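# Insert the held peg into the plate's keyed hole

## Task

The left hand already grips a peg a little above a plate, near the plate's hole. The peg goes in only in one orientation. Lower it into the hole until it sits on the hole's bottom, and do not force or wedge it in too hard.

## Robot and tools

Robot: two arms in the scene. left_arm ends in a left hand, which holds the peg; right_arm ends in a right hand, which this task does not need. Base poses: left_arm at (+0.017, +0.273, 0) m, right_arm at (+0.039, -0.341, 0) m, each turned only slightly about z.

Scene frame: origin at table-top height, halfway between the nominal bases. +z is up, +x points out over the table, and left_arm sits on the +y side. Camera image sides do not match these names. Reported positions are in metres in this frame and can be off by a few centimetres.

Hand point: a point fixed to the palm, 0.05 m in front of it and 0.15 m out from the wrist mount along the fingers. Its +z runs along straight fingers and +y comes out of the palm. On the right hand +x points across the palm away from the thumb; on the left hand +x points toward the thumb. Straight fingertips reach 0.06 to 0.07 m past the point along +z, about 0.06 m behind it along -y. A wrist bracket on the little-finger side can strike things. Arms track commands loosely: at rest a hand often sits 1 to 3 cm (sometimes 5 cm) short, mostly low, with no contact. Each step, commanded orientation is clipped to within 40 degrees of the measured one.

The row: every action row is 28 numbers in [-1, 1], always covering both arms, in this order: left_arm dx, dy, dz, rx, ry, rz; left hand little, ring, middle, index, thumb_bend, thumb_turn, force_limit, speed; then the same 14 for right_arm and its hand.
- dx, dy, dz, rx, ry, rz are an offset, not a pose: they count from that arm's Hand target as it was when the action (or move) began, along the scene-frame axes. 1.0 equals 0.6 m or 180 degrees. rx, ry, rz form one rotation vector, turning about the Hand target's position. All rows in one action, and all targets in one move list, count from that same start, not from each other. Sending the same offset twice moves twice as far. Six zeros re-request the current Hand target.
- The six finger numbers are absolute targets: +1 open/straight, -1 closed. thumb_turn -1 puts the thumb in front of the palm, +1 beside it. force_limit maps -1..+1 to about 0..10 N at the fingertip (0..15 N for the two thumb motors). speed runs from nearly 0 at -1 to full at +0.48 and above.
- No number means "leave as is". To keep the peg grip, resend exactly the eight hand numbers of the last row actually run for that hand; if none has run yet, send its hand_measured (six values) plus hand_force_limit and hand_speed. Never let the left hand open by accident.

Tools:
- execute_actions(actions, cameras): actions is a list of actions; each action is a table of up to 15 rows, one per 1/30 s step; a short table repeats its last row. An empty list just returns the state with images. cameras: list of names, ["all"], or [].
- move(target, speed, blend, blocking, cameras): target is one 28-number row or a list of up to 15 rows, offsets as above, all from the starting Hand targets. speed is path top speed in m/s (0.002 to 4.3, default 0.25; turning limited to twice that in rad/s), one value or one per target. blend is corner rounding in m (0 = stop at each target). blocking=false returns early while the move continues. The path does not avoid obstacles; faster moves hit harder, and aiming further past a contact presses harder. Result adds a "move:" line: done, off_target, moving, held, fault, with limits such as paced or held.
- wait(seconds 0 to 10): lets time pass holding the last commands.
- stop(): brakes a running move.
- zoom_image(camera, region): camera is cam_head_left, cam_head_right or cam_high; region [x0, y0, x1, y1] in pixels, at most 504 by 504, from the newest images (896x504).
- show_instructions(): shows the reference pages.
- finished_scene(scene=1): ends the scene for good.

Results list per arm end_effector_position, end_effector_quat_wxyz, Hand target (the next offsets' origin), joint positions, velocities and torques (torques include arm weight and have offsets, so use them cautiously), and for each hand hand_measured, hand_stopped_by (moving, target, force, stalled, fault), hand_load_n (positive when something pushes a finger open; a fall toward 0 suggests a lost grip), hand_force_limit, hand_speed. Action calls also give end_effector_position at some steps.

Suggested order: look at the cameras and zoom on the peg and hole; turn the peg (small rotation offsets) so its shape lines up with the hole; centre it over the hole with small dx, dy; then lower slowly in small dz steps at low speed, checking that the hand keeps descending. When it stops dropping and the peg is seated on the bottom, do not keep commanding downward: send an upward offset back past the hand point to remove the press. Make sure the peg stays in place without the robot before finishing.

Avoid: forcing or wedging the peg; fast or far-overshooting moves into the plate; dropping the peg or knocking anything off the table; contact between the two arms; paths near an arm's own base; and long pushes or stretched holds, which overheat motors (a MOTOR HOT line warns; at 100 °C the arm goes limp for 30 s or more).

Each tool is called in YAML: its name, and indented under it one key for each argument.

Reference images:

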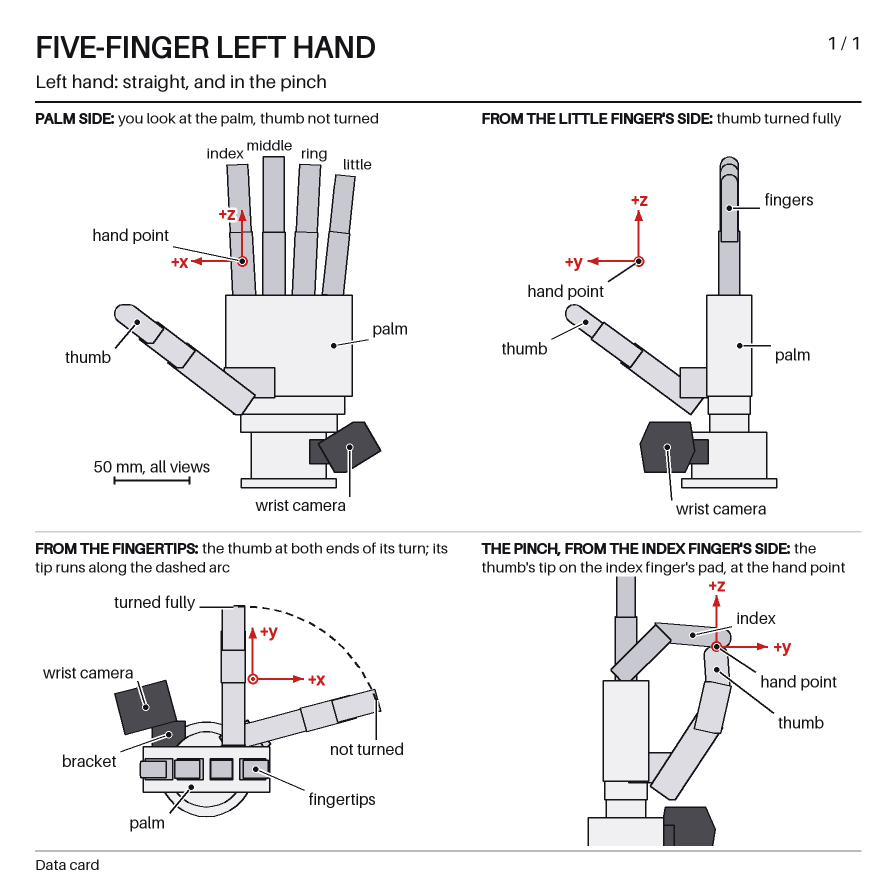

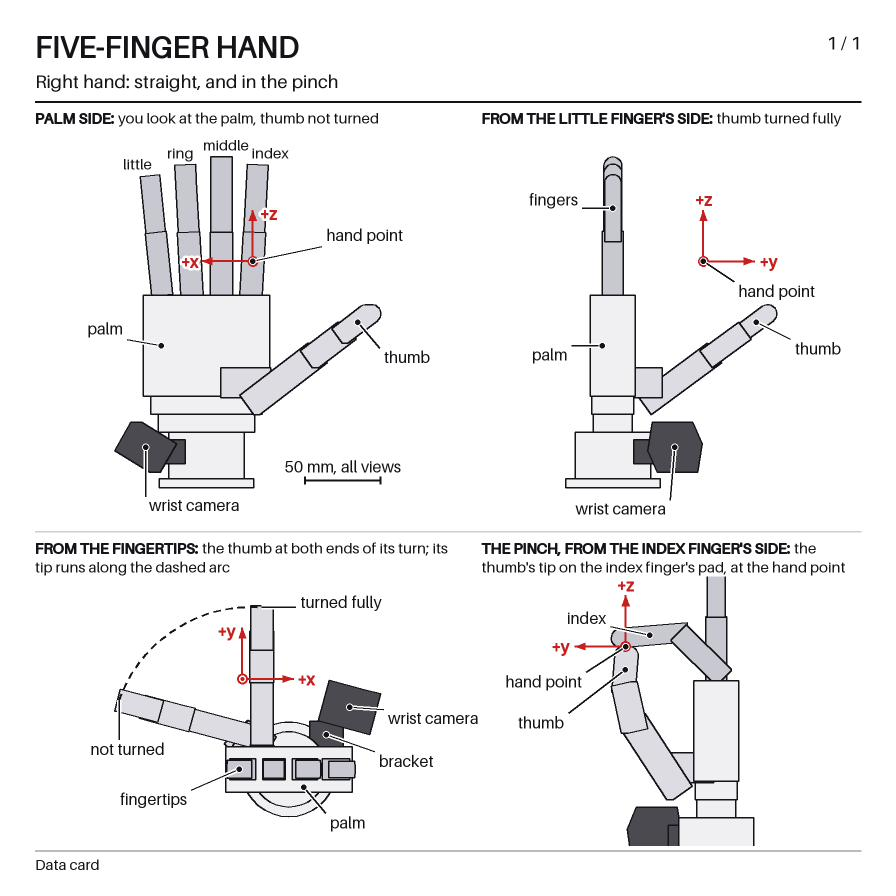

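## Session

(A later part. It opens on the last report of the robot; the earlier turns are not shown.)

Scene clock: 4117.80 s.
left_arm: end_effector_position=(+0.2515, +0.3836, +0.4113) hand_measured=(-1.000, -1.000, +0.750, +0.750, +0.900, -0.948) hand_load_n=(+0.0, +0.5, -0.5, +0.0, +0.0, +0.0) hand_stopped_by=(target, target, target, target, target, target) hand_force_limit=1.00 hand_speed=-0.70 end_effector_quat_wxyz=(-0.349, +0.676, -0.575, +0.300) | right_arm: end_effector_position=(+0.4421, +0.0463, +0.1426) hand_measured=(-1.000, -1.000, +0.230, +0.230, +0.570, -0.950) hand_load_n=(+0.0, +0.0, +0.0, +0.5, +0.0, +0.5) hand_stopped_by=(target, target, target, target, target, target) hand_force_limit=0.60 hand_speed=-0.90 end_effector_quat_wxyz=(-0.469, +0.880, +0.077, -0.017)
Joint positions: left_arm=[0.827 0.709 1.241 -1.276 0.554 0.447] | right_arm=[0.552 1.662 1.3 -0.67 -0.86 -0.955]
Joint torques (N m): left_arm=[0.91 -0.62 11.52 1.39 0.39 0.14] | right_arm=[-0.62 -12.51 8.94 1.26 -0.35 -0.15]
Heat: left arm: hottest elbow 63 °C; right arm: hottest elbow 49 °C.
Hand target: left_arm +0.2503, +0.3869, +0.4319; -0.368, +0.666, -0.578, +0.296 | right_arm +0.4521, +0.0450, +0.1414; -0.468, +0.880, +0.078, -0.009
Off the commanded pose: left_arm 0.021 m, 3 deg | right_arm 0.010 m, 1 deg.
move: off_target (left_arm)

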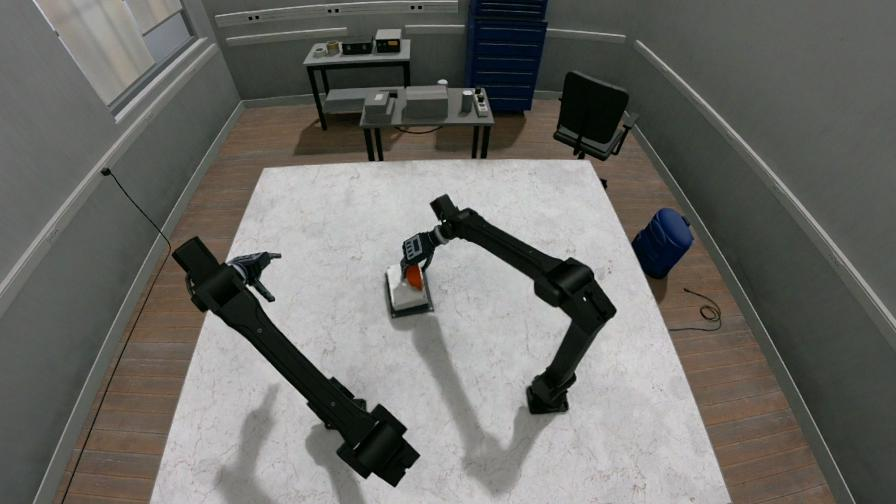

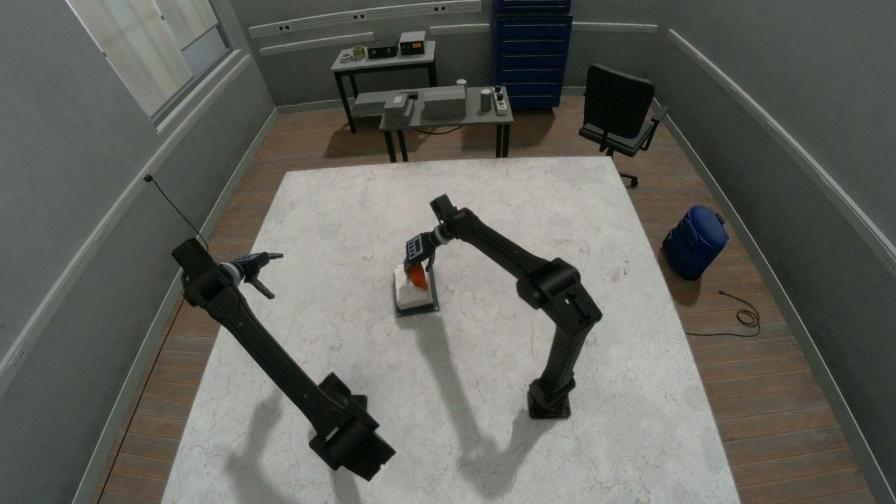

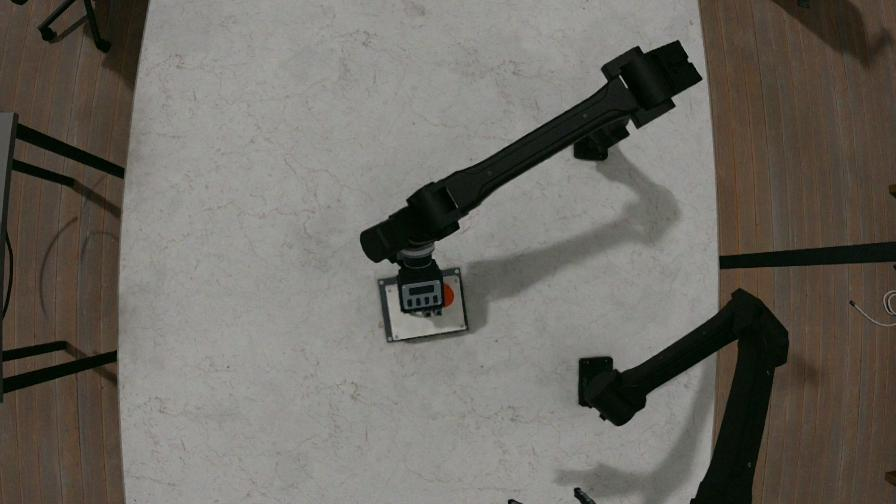

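move:
  target: [0,0,0,0,0,0,-1,-1,0.75,0.75,0.9,-0.948,1.0,-0.7,0.0,0.0,0.0,0.0,0.0,0.0,-1,-1,0.26,0.26,0.66,-0.95,0.6,-0.9]
  speed: 0.05
  cameras: ["all"]

zoom_image:
  camera: "cam_high"
  region: [390, 250, 470, 320]

zoom_image:
  camera: "cam_head_left"
  region: [395, 245, 435, 295]

Scene clock: 4130.97 s.
left_arm: end_effector_position=(+0.2515, +0.3836, +0.4113) hand_measured=(-1.000, -1.000, +0.750, +0.750, +0.900, -0.948) hand_load_n=(+0.0, +0.0, +0.0, +0.0, +0.0, +0.0) hand_stopped_by=(target, target, target, target, target, target) hand_force_limit=1.00 hand_speed=-0.70 end_effector_quat_wxyz=(-0.349, +0.676, -0.575, +0.300) | right_arm: end_effector_position=(+0.4424, +0.0462, +0.1424) hand_measured=(-1.000, -1.000, +0.260, +0.260, +0.660, -0.950) hand_load_n=(+0.0, +0.0, +0.0, +0.0, +0.0, +0.0) hand_stopped_by=(target, target, target, target, target, target) hand_force_limit=0.60 hand_speed=-0.90 end_effector_quat_wxyz=(-0.468, +0.880, +0.077, -0.016)
Joint positions: left_arm=[0.827 0.709 1.241 -1.276 0.554 0.447] | right_arm=[0.552 1.662 1.3 -0.67 -0.859 -0.957]
Joint torques (N m): left_arm=[0.91 -0.62 11.52 1.39 0.39 0.14] | right_arm=[-0.56 -12.51 8.94 1.25 -0.4 -0.12]
Heat: left arm: hottest elbow 63 °C; right arm: hottest elbow 49 °C.
Hand target: left_arm +0.2503, +0.3869, +0.4319; -0.368, +0.666, -0.578, +0.296 | right_arm +0.4521, +0.0450, +0.1414; -0.468, +0.880, +0.078, -0.009
Off the commanded pose: left_arm 0.021 m, 3 deg | right_arm 0.010 m, 1 deg.
move: off_target (left_arm)

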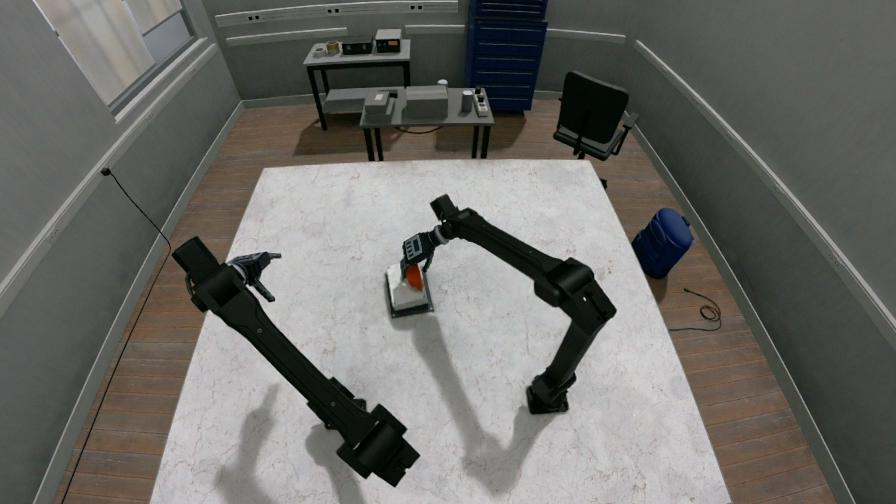

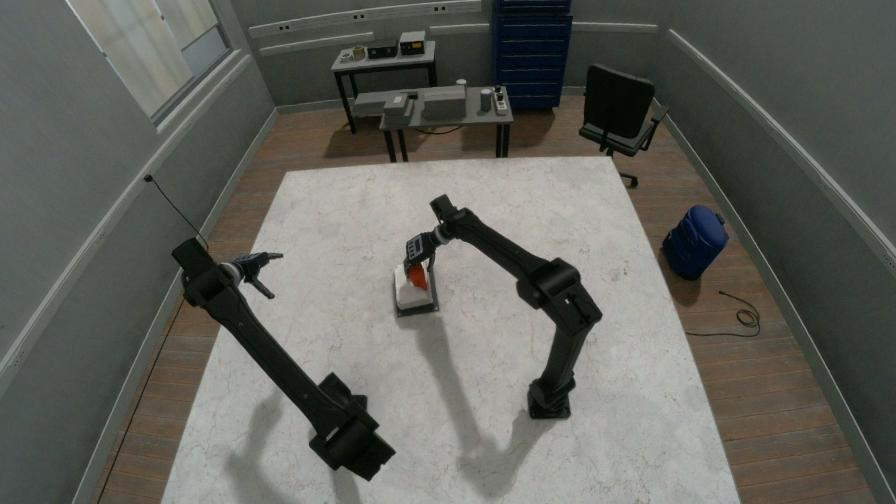

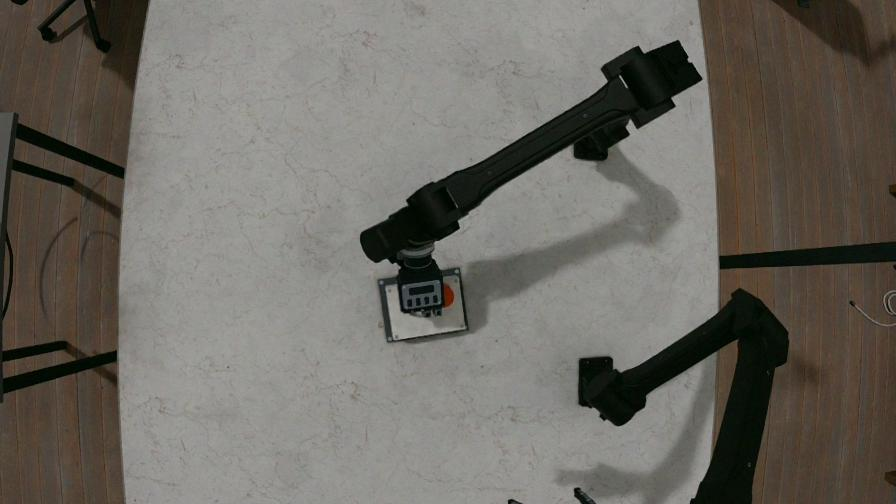

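Scaled by 6.300 from the camera's 896x504 image, which has a finer 1280x720 frame.

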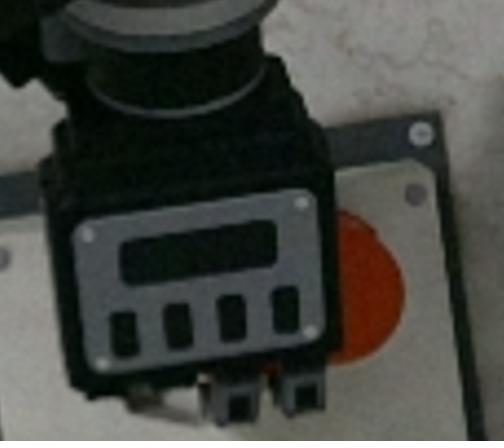

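Scaled by 10.080 from the camera's 896x504 image, which has a finer 1280x720 frame.

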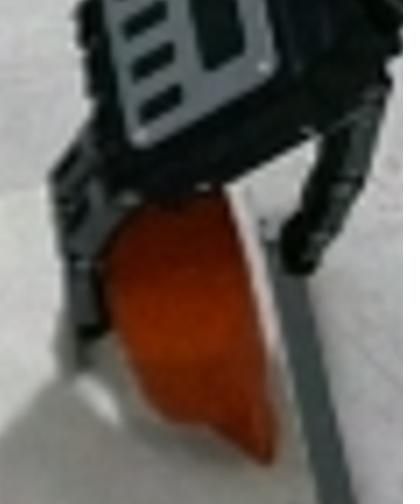

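move:
  target: [0,0,0,0,0,0,-1,-1,0.75,0.75,0.9,-0.948,1.0,-0.7,0.0,0.0,0.05,0.0,0.0,0.0,-1,-1,0.26,0.26,0.66,-0.95,0.6,-0.9]
  speed: 0.05
  cameras: ["all"]

zoom_image:
  camera: "cam_high"
  region: [390, 250, 470, 320]

zoom_image:
  camera: "cam_head_left"
  region: [395, 245, 435, 295]

Scene clock: 4141.57 s.
left_arm: end_effector_position=(+0.2515, +0.3836, +0.4113) hand_measured=(-1.000, -1.000, +0.750, +0.750, +0.900, -0.948) hand_load_n=(+0.0, +0.0, +0.0, +0.0, +0.0, +0.0) hand_stopped_by=(target, target, target, target, target, target) hand_force_limit=1.00 hand_speed=-0.70 end_effector_quat_wxyz=(-0.349, +0.676, -0.575, +0.300) | right_arm: end_effector_position=(+0.4323, +0.0401, +0.1419) hand_measured=(-1.000, -1.000, +0.260, +0.260, +0.660, -0.950) hand_load_n=(+0.0, +0.0, +0.0, +0.0, +0.0, +0.0) hand_stopped_by=(target, target, target, target, target, target) hand_force_limit=0.60 hand_speed=-0.90 end_effector_quat_wxyz=(-0.457, +0.886, +0.066, -0.038)
Joint positions: left_arm=[0.827 0.709 1.241 -1.276 0.554 0.447] | right_arm=[0.552 1.662 1.307 -0.734 -0.859 -0.957]
Joint torques (N m): left_arm=[0.91 -0.56 11.52 1.39 0.39 0.14] | right_arm=[-0.62 -14.86 11.62 0.61 -0.42 -0.12]
Heat: left arm: hottest elbow 63 °C; right arm: hottest elbow 49 °C.
Hand target: left_arm +0.2503, +0.3869, +0.4319; -0.368, +0.666, -0.578, +0.296 | right_arm +0.4521, +0.0450, +0.1714; -0.468, +0.880, +0.078, -0.009
Off the commanded pose: left_arm 0.021 m, 3 deg | right_arm 0.036 m, 4 deg.
move: off_target (left_arm, right_arm)

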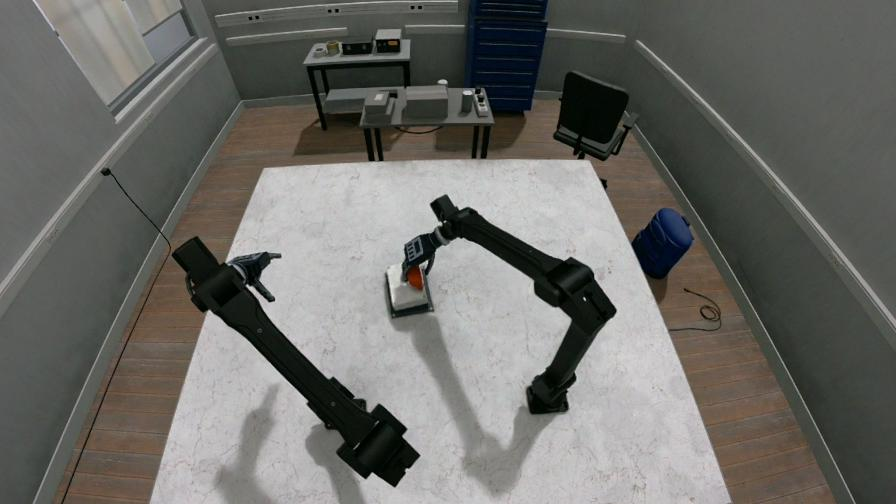

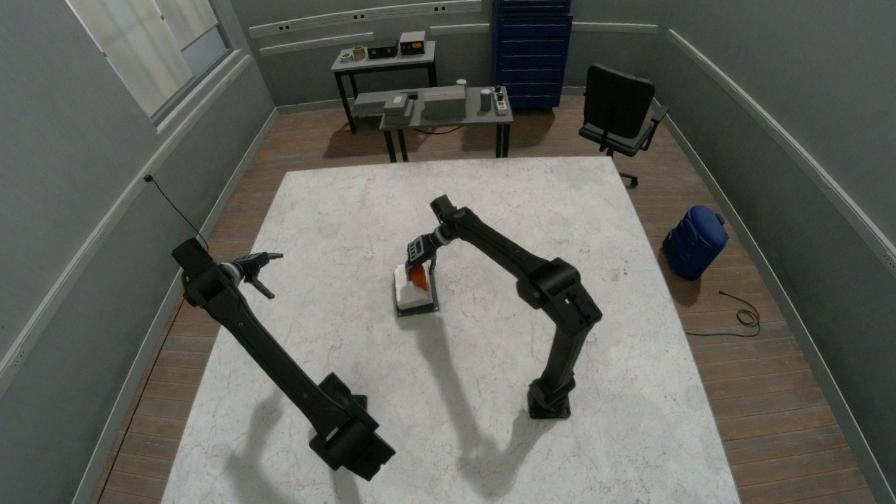

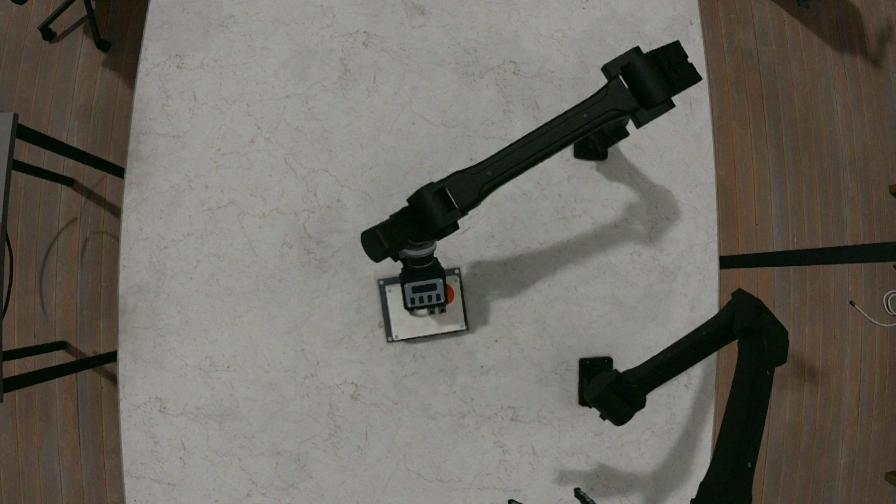

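Scaled by 6.300 from the camera's 896x504 image, which has a finer 1280x720 frame.

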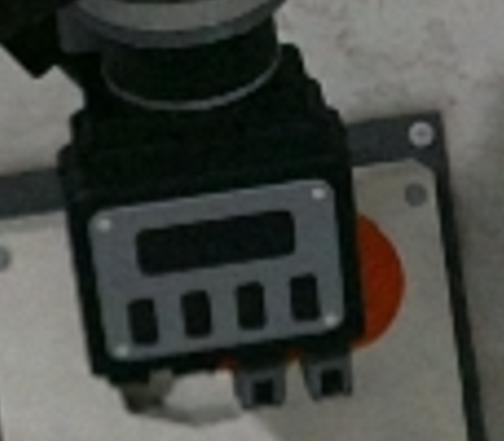

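Scaled by 10.080 from the camera's 896x504 image, which has a finer 1280x720 frame.

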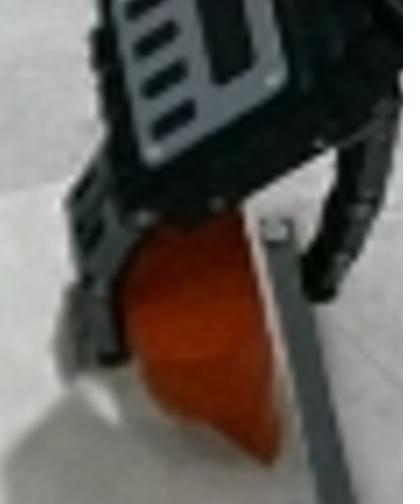

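move:
  target: [0,0,0,0,0,0,-1,-1,0.75,0.75,0.9,-0.948,1.0,-0.7,0.0,0.0,0.12,0.0,0.0,0.0,-1,-1,0.30,0.30,0.70,-0.95,0.6,-0.9]
  speed: 0.06
  cameras: ["all"]

zoom_image:
  camera: "cam_high"
  region: [390, 250, 470, 320]

zoom_image:
  camera: "cam_head_left"
  region: [395, 245, 435, 295]

Scene clock: 4147.13 s.
left_arm: end_effector_position=(+0.2515, +0.3836, +0.4113) hand_measured=(-1.000, -1.000, +0.750, +0.750, +0.900, -0.948) hand_load_n=(+0.0, +0.0, +0.0, +0.0, +0.0, +0.0) hand_stopped_by=(target, target, target, target, target, target) hand_force_limit=1.00 hand_speed=-0.70 end_effector_quat_wxyz=(-0.349, +0.676, -0.575, +0.300) | right_arm: end_effector_position=(+0.4363, +0.0424, +0.2058) hand_measured=(-1.000, -1.000, +0.300, +0.300, +0.700, -0.950) hand_load_n=(+0.0, +0.0, +0.0, +0.0, +0.0, +0.0) hand_stopped_by=(target, target, target, target, target, target) hand_force_limit=0.60 hand_speed=-0.90 end_effector_quat_wxyz=(-0.454, +0.888, +0.063, -0.044)
Joint positions: left_arm=[0.827 0.709 1.241 -1.276 0.554 0.447] | right_arm=[0.552 1.637 1.451 -0.918 -0.858 -0.957]
Joint torques (N m): left_arm=[0.91 -0.62 11.52 1.37 0.39 0.14] | right_arm=[-0.56 -15.85 12.04 0.7 -0.44 -0.11]
Heat: left arm: hottest elbow 63 °C; right arm: hottest elbow 49 °C.
Hand target: left_arm +0.2503, +0.3869, +0.4319; -0.368, +0.666, -0.578, +0.296 | right_arm +0.4521, +0.0450, +0.2433; -0.468, +0.880, +0.078, -0.009
Off the commanded pose: left_arm 0.021 m, 3 deg | right_arm 0.041 m, 5 deg.
move: off_target (left_arm, right_arm)

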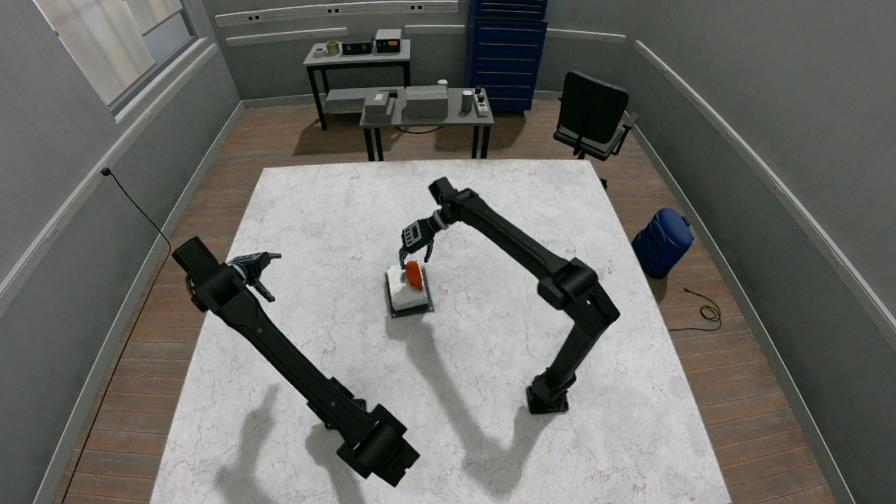

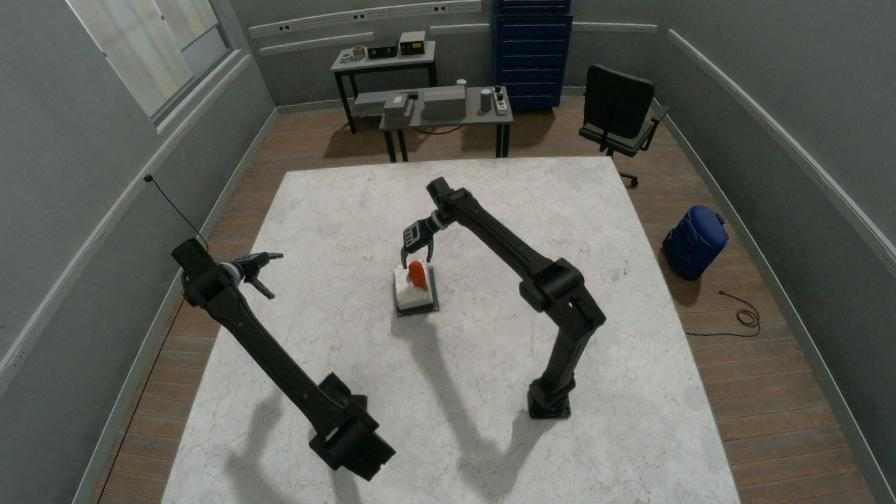

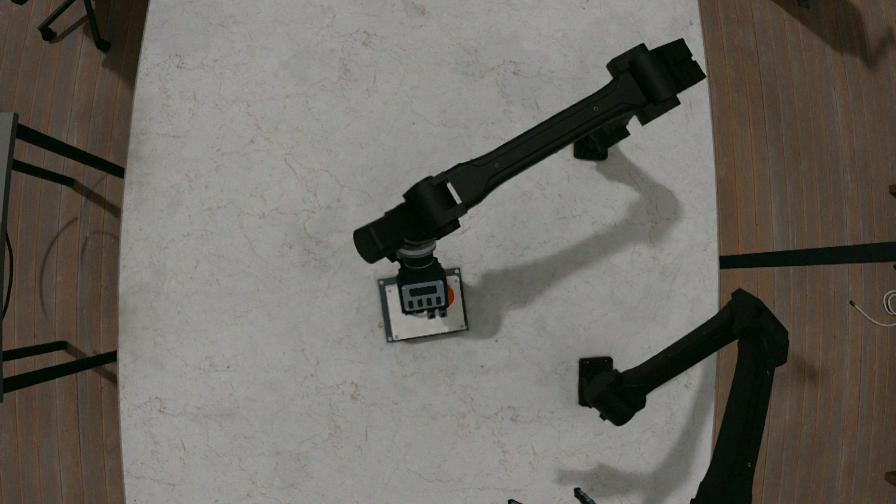

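Scaled by 6.300 from the camera's 896x504 image, which has a finer 1280x720 frame.

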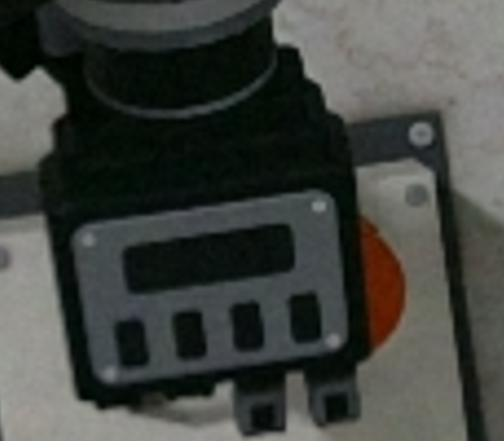

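Scaled by 10.080 from the camera's 896x504 image, which has a finer 1280x720 frame.

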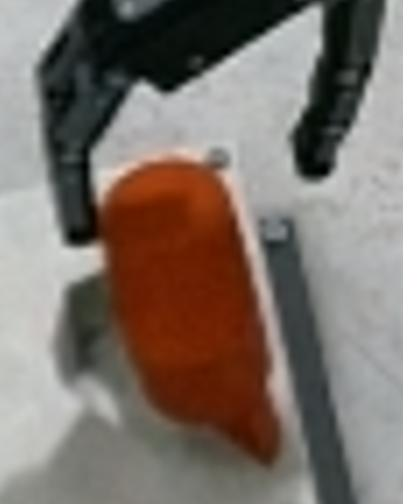

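move:
  target:
    - [0,0,0,0,0,0,-1,-1,0.75,0.75,0.9,-0.948,1.0,-0.7,0.0,0.0,0.10,0.0,0.0,0.0,-1,-1,0.30,0.30,0.70,-0.95,0.6,-0.9]
    - [0,0,0,0,0,0,-1,-1,0.75,0.75,0.9,-0.948,1.0,-0.7,-0.05,-0.22,0.10,0.0,0.0,0.0,-1,-1,0.30,0.30,0.70,-0.95,0.6,-0.9]
  speed: 0.12
  cameras: ["all"]

zoom_image:
  camera: "cam_high"
  region: [395, 265, 465, 325]

zoom_image:
  camera: "cam_head_left"
  region: [395, 255, 430, 297]

zoom_image:
  camera: "cam_head_right"
  region: [400, 255, 435, 297]

Scene clock: 4170.20 s.
left_arm: end_effector_position=(+0.2515, +0.3836, +0.4113) hand_measured=(-1.000, -1.000, +0.750, +0.750, +0.900, -0.948) hand_load_n=(+0.0, +0.0, +0.0, +0.0, +0.0, +0.0) hand_stopped_by=(target, target, target, target, target, target) hand_force_limit=1.00 hand_speed=-0.70 end_effector_quat_wxyz=(-0.349, +0.676, -0.575, +0.300) | right_arm: end_effector_position=(+0.4217, -0.0817, +0.2909) hand_measured=(-1.000, -1.000, +0.300, +0.300, +0.700, -0.950) hand_load_n=(+0.0, +0.0, +0.0, +0.0, +0.0, +0.0) hand_stopped_by=(target, target, target, target, target, target) hand_force_limit=0.60 hand_speed=-0.90 end_effector_quat_wxyz=(-0.464, +0.882, +0.073, -0.023)
Joint positions: left_arm=[0.827 0.709 1.241 -1.276 0.554 0.447] | right_arm=[0.33 1.465 1.488 -1.336 -0.943 -1.289]
Joint torques (N m): left_arm=[0.91 -0.62 11.52 1.39 0.39 0.14] | right_arm=[-0.79 -12.51 8.69 0.38 -0.73 -0.13]
Heat: left arm: hottest elbow 63 °C; right arm: hottest elbow 51 °C.
Hand target: left_arm +0.2503, +0.3869, +0.4319; -0.368, +0.666, -0.578, +0.296 | right_arm +0.4221, -0.0871, +0.3035; -0.468, +0.880, +0.078, -0.009
Off the commanded pose: left_arm 0.021 m, 3 deg | right_arm 0.014 m, 2 deg.
move: off_target (left_arm, right_arm)

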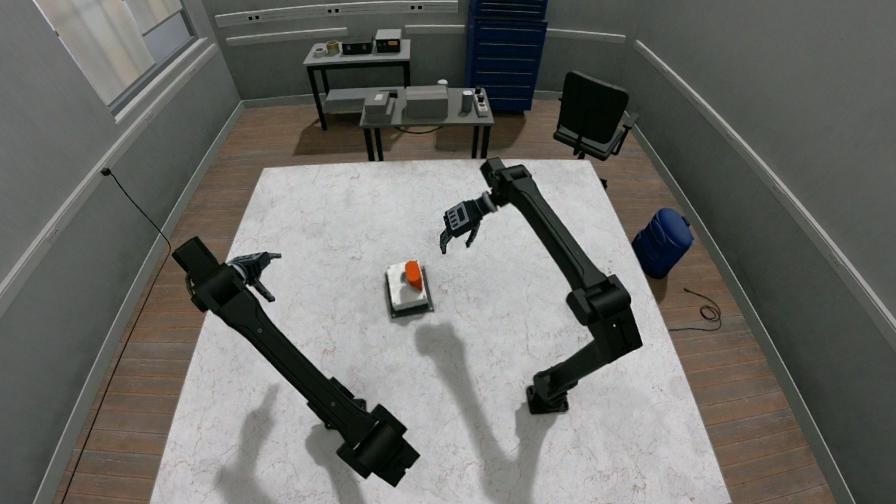

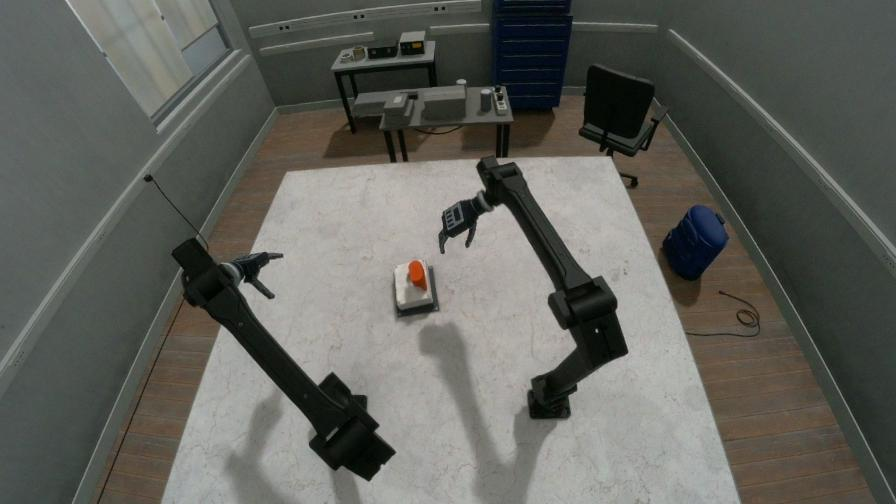

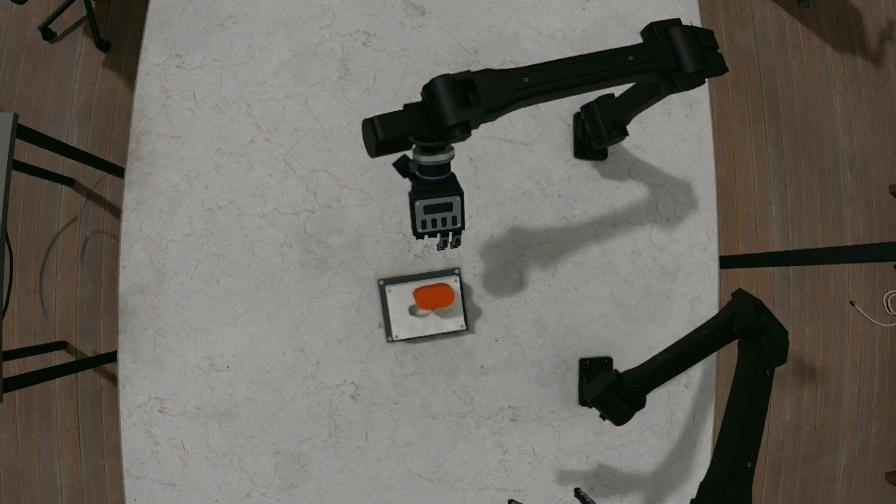

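Scaled by 7.200 from the camera's 896x504 image, which has a finer 1280x720 frame.

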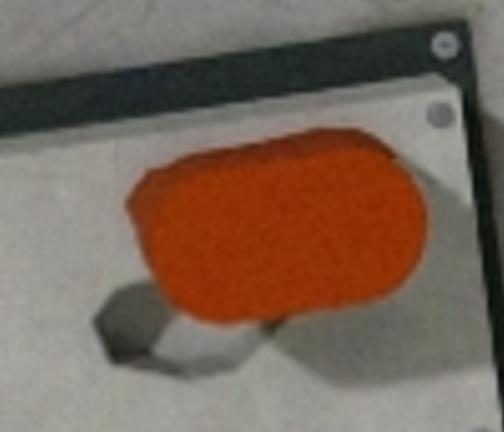

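Scaled by 12.000 from the camera's 896x504 image, which has a finer 1280x720 frame.

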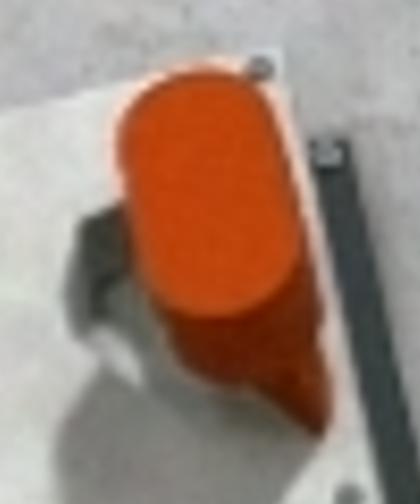

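Scaled by 12.000 from the camera's 896x504 image, which has a finer 1280x720 frame.

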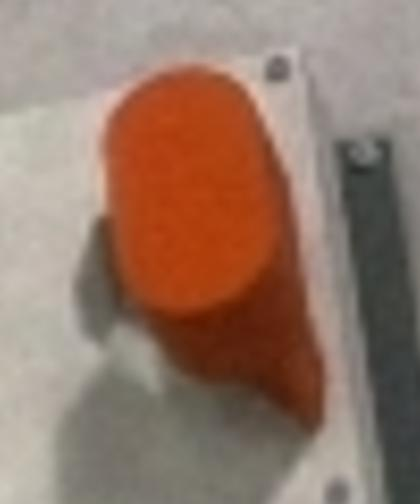

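execute_actions:
  actions: []

zoom_image:
  camera: "cam_high"
  region: [395, 265, 465, 325]

zoom_image:
  camera: "cam_head_left"
  region: [385, 245, 465, 305]

zoom_image:
  camera: "cam_head_right"
  region: [385, 245, 465, 305]

Scene clock: 4188.83 s.
left_arm: end_effector_position=(+0.2515, +0.3836, +0.4113) hand_measured=(-1.000, -1.000, +0.750, +0.750, +0.900, -0.948) hand_load_n=(+0.0, +0.0, -0.5, +0.0, +0.0, +0.0) hand_stopped_by=(target, target, target, target, target, target) hand_force_limit=1.00 hand_speed=-0.70 end_effector_quat_wxyz=(-0.349, +0.676, -0.575, +0.300) | right_arm: end_effector_position=(+0.4217, -0.0817, +0.2908) hand_measured=(-1.000, -1.000, +0.300, +0.300, +0.700, -0.950) hand_load_n=(+0.0, +0.0, +0.0, +0.0, +0.0, +0.0) hand_stopped_by=(target, target, target, target, target, target) hand_force_limit=0.60 hand_speed=-0.90 end_effector_quat_wxyz=(-0.464, +0.882, +0.074, -0.023)
Joint positions: left_arm=[0.827 0.709 1.241 -1.276 0.554 0.447] | right_arm=[0.33 1.465 1.488 -1.336 -0.943 -1.29]
Joint velocities: within noise
Joint torques (N m): left_arm=[0.91 -0.62 11.52 1.39 0.39 0.14] | right_arm=[-0.73 -12.51 8.69 0.39 -0.73 -0.12]
Heat: left arm: hottest elbow 63 °C; right arm: hottest elbow 48 °C.
Hand target: left_arm +0.2503, +0.3869, +0.4319; -0.368, +0.666, -0.578, +0.296 | right_arm +0.4221, -0.0871, +0.3035; -0.468, +0.880, +0.078, -0.009
Off the commanded pose: left_arm 0.021 m, 3 deg | right_arm 0.014 m, 2 deg.

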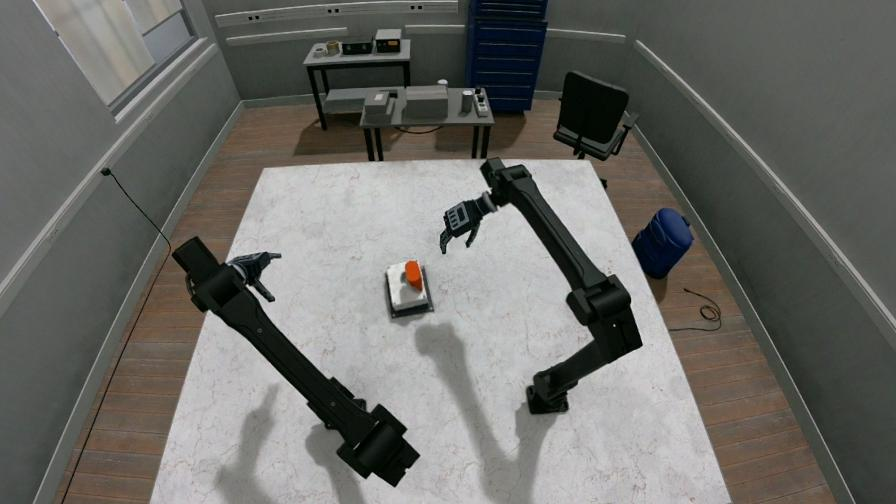

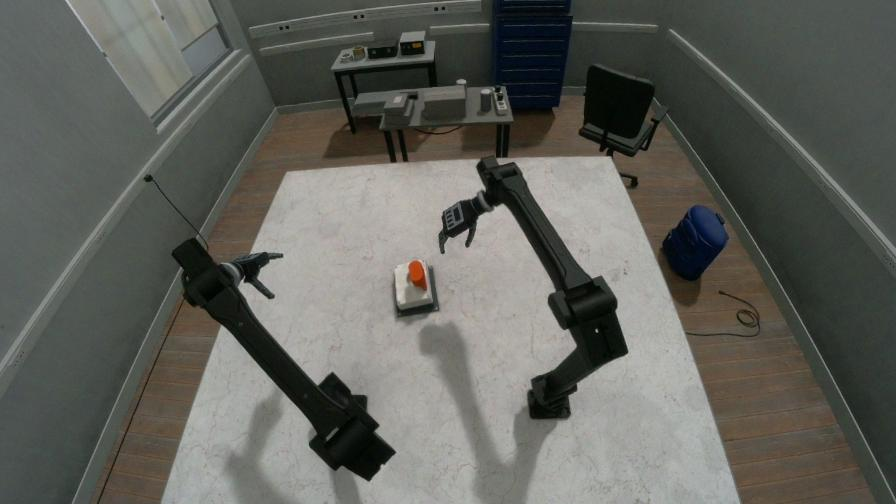

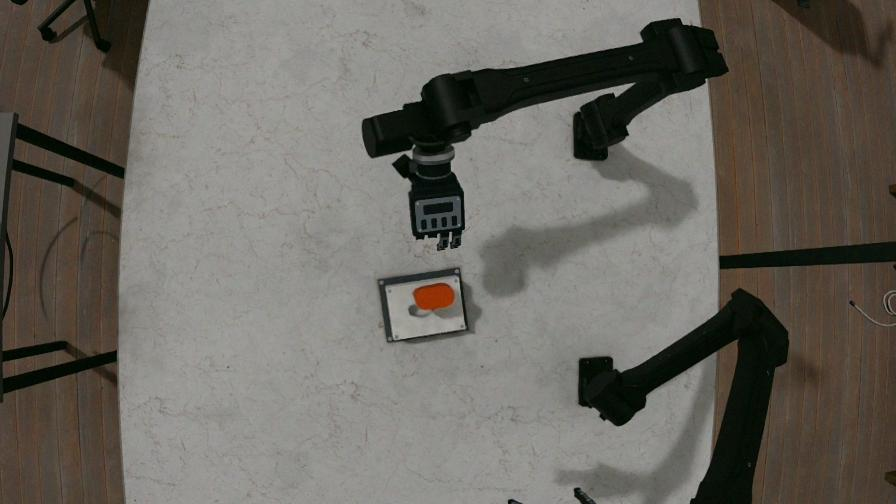

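Scaled by 7.200 from the camera's 896x504 image, which has a finer 1280x720 frame.

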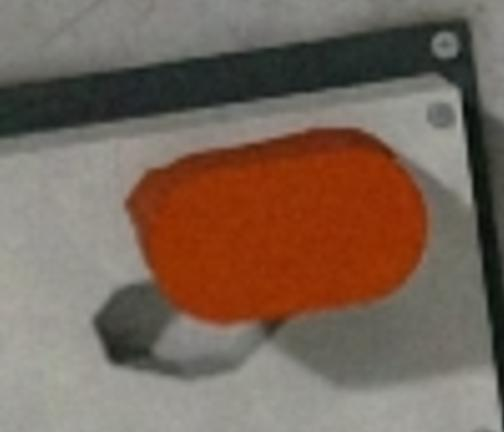

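Scaled by 6.300 from the camera's 896x504 image, which has a finer 1280x720 frame.

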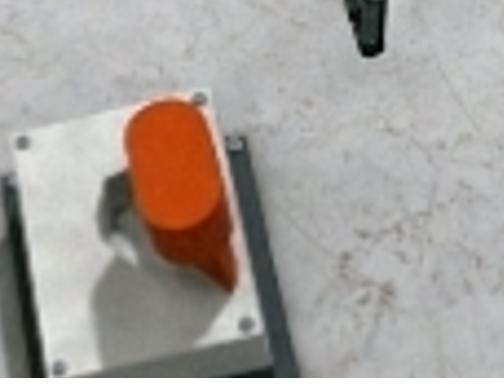

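Scaled by 6.300 from the camera's 896x504 image, which has a finer 1280x720 frame.

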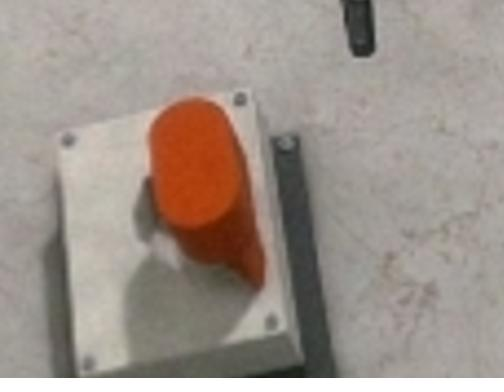

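move:
  target: [0,0,0,0,0,0,-1,-1,0.75,0.75,0.9,-0.948,1.0,-0.7,0.0298,0.2293,-0.0558,0,0,0,-1,-1,0.40,0.40,0.70,-0.95,0.6,-0.5]
  speed: 0.12
  cameras: ["all"]

zoom_image:
  camera: "cam_high"
  region: [385, 225, 475, 335]

zoom_image:
  camera: "cam_head_left"
  region: [365, 205, 485, 305]

Scene clock: 4243.00 s.
left_arm: end_effector_position=(+0.2515, +0.3836, +0.4113) hand_measured=(-1.000, -1.000, +0.750, +0.750, +0.900, -0.948) hand_load_n=(+0.0, +0.0, +0.0, +0.0, +0.0, +0.0) hand_stopped_by=(target, target, target, target, target, target) hand_force_limit=1.00 hand_speed=-0.70 end_effector_quat_wxyz=(-0.349, +0.676, -0.575, +0.300) | right_arm: end_effector_position=(+0.4274, +0.0359, +0.2510) hand_measured=(-1.000, -1.000, +0.400, +0.400, +0.700, -0.950) hand_load_n=(+0.0, +0.0, +0.0, +0.0, +0.0, +0.0) hand_stopped_by=(target, target, target, target, target, target) hand_force_limit=0.60 hand_speed=-0.50 end_effector_quat_wxyz=(-0.458, +0.886, +0.067, -0.027)
Joint positions: left_arm=[0.827 0.709 1.241 -1.276 0.554 0.447] | right_arm=[0.552 1.57 1.488 -0.983 -0.849 -0.952]
Joint torques (N m): left_arm=[0.91 -0.62 11.51 1.39 0.39 0.14] | right_arm=[0.97 -11.81 12.16 1.83 -0.41 0.09]
Heat: left arm: hottest elbow 63 °C; right arm: hottest elbow 45 °C.
Hand target: left_arm +0.2503, +0.3869, +0.4319; -0.368, +0.666, -0.578, +0.296 | right_arm +0.4400, +0.0505, +0.2700; -0.468, +0.880, +0.078, -0.009
Off the commanded pose: left_arm 0.021 m, 3 deg | right_arm 0.027 m, 3 deg.
move: off_target (left_arm, right_arm)

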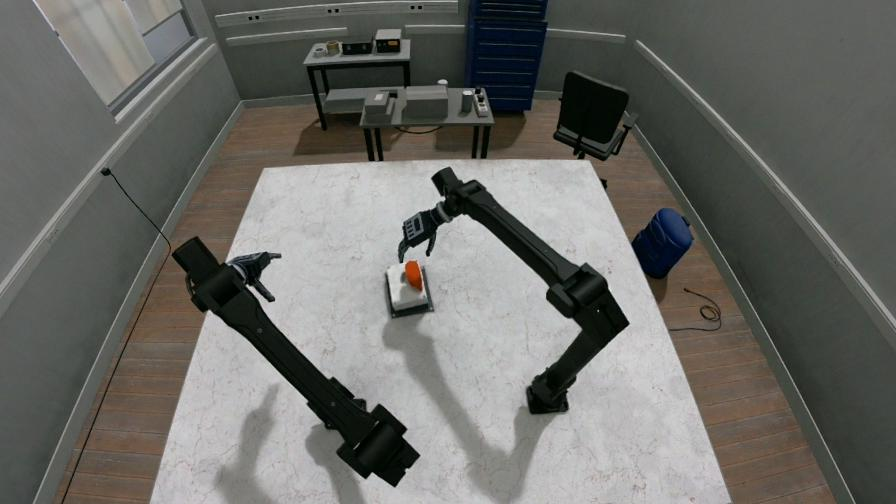

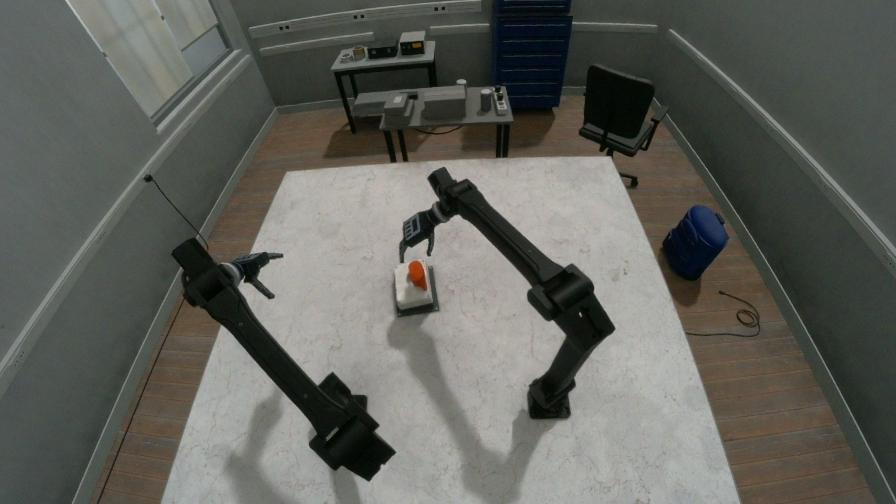

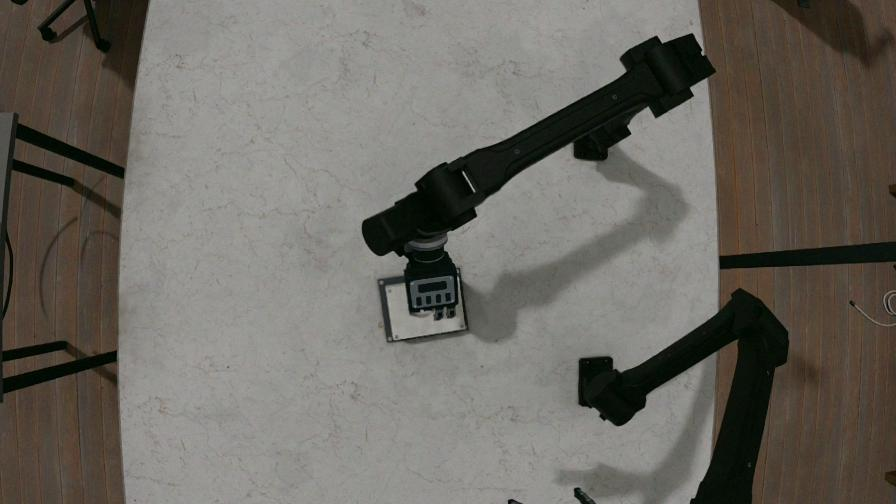

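Scaled by 4.582 from the camera's 896x504 image, which has a finer 1280x720 frame.

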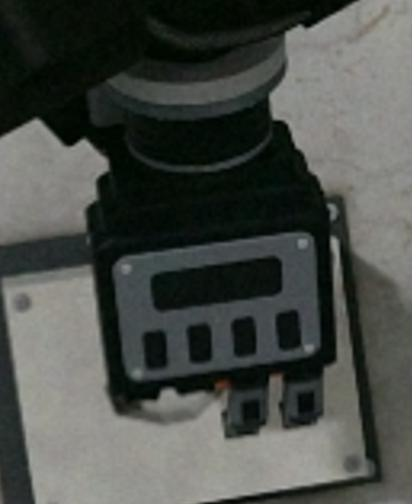

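Scaled by 4.200 from the camera's 896x504 image, which has a finer 1280x720 frame.

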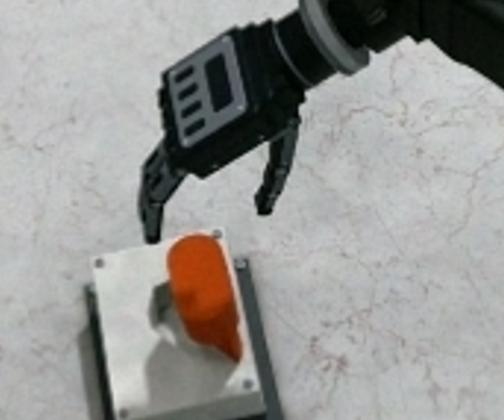

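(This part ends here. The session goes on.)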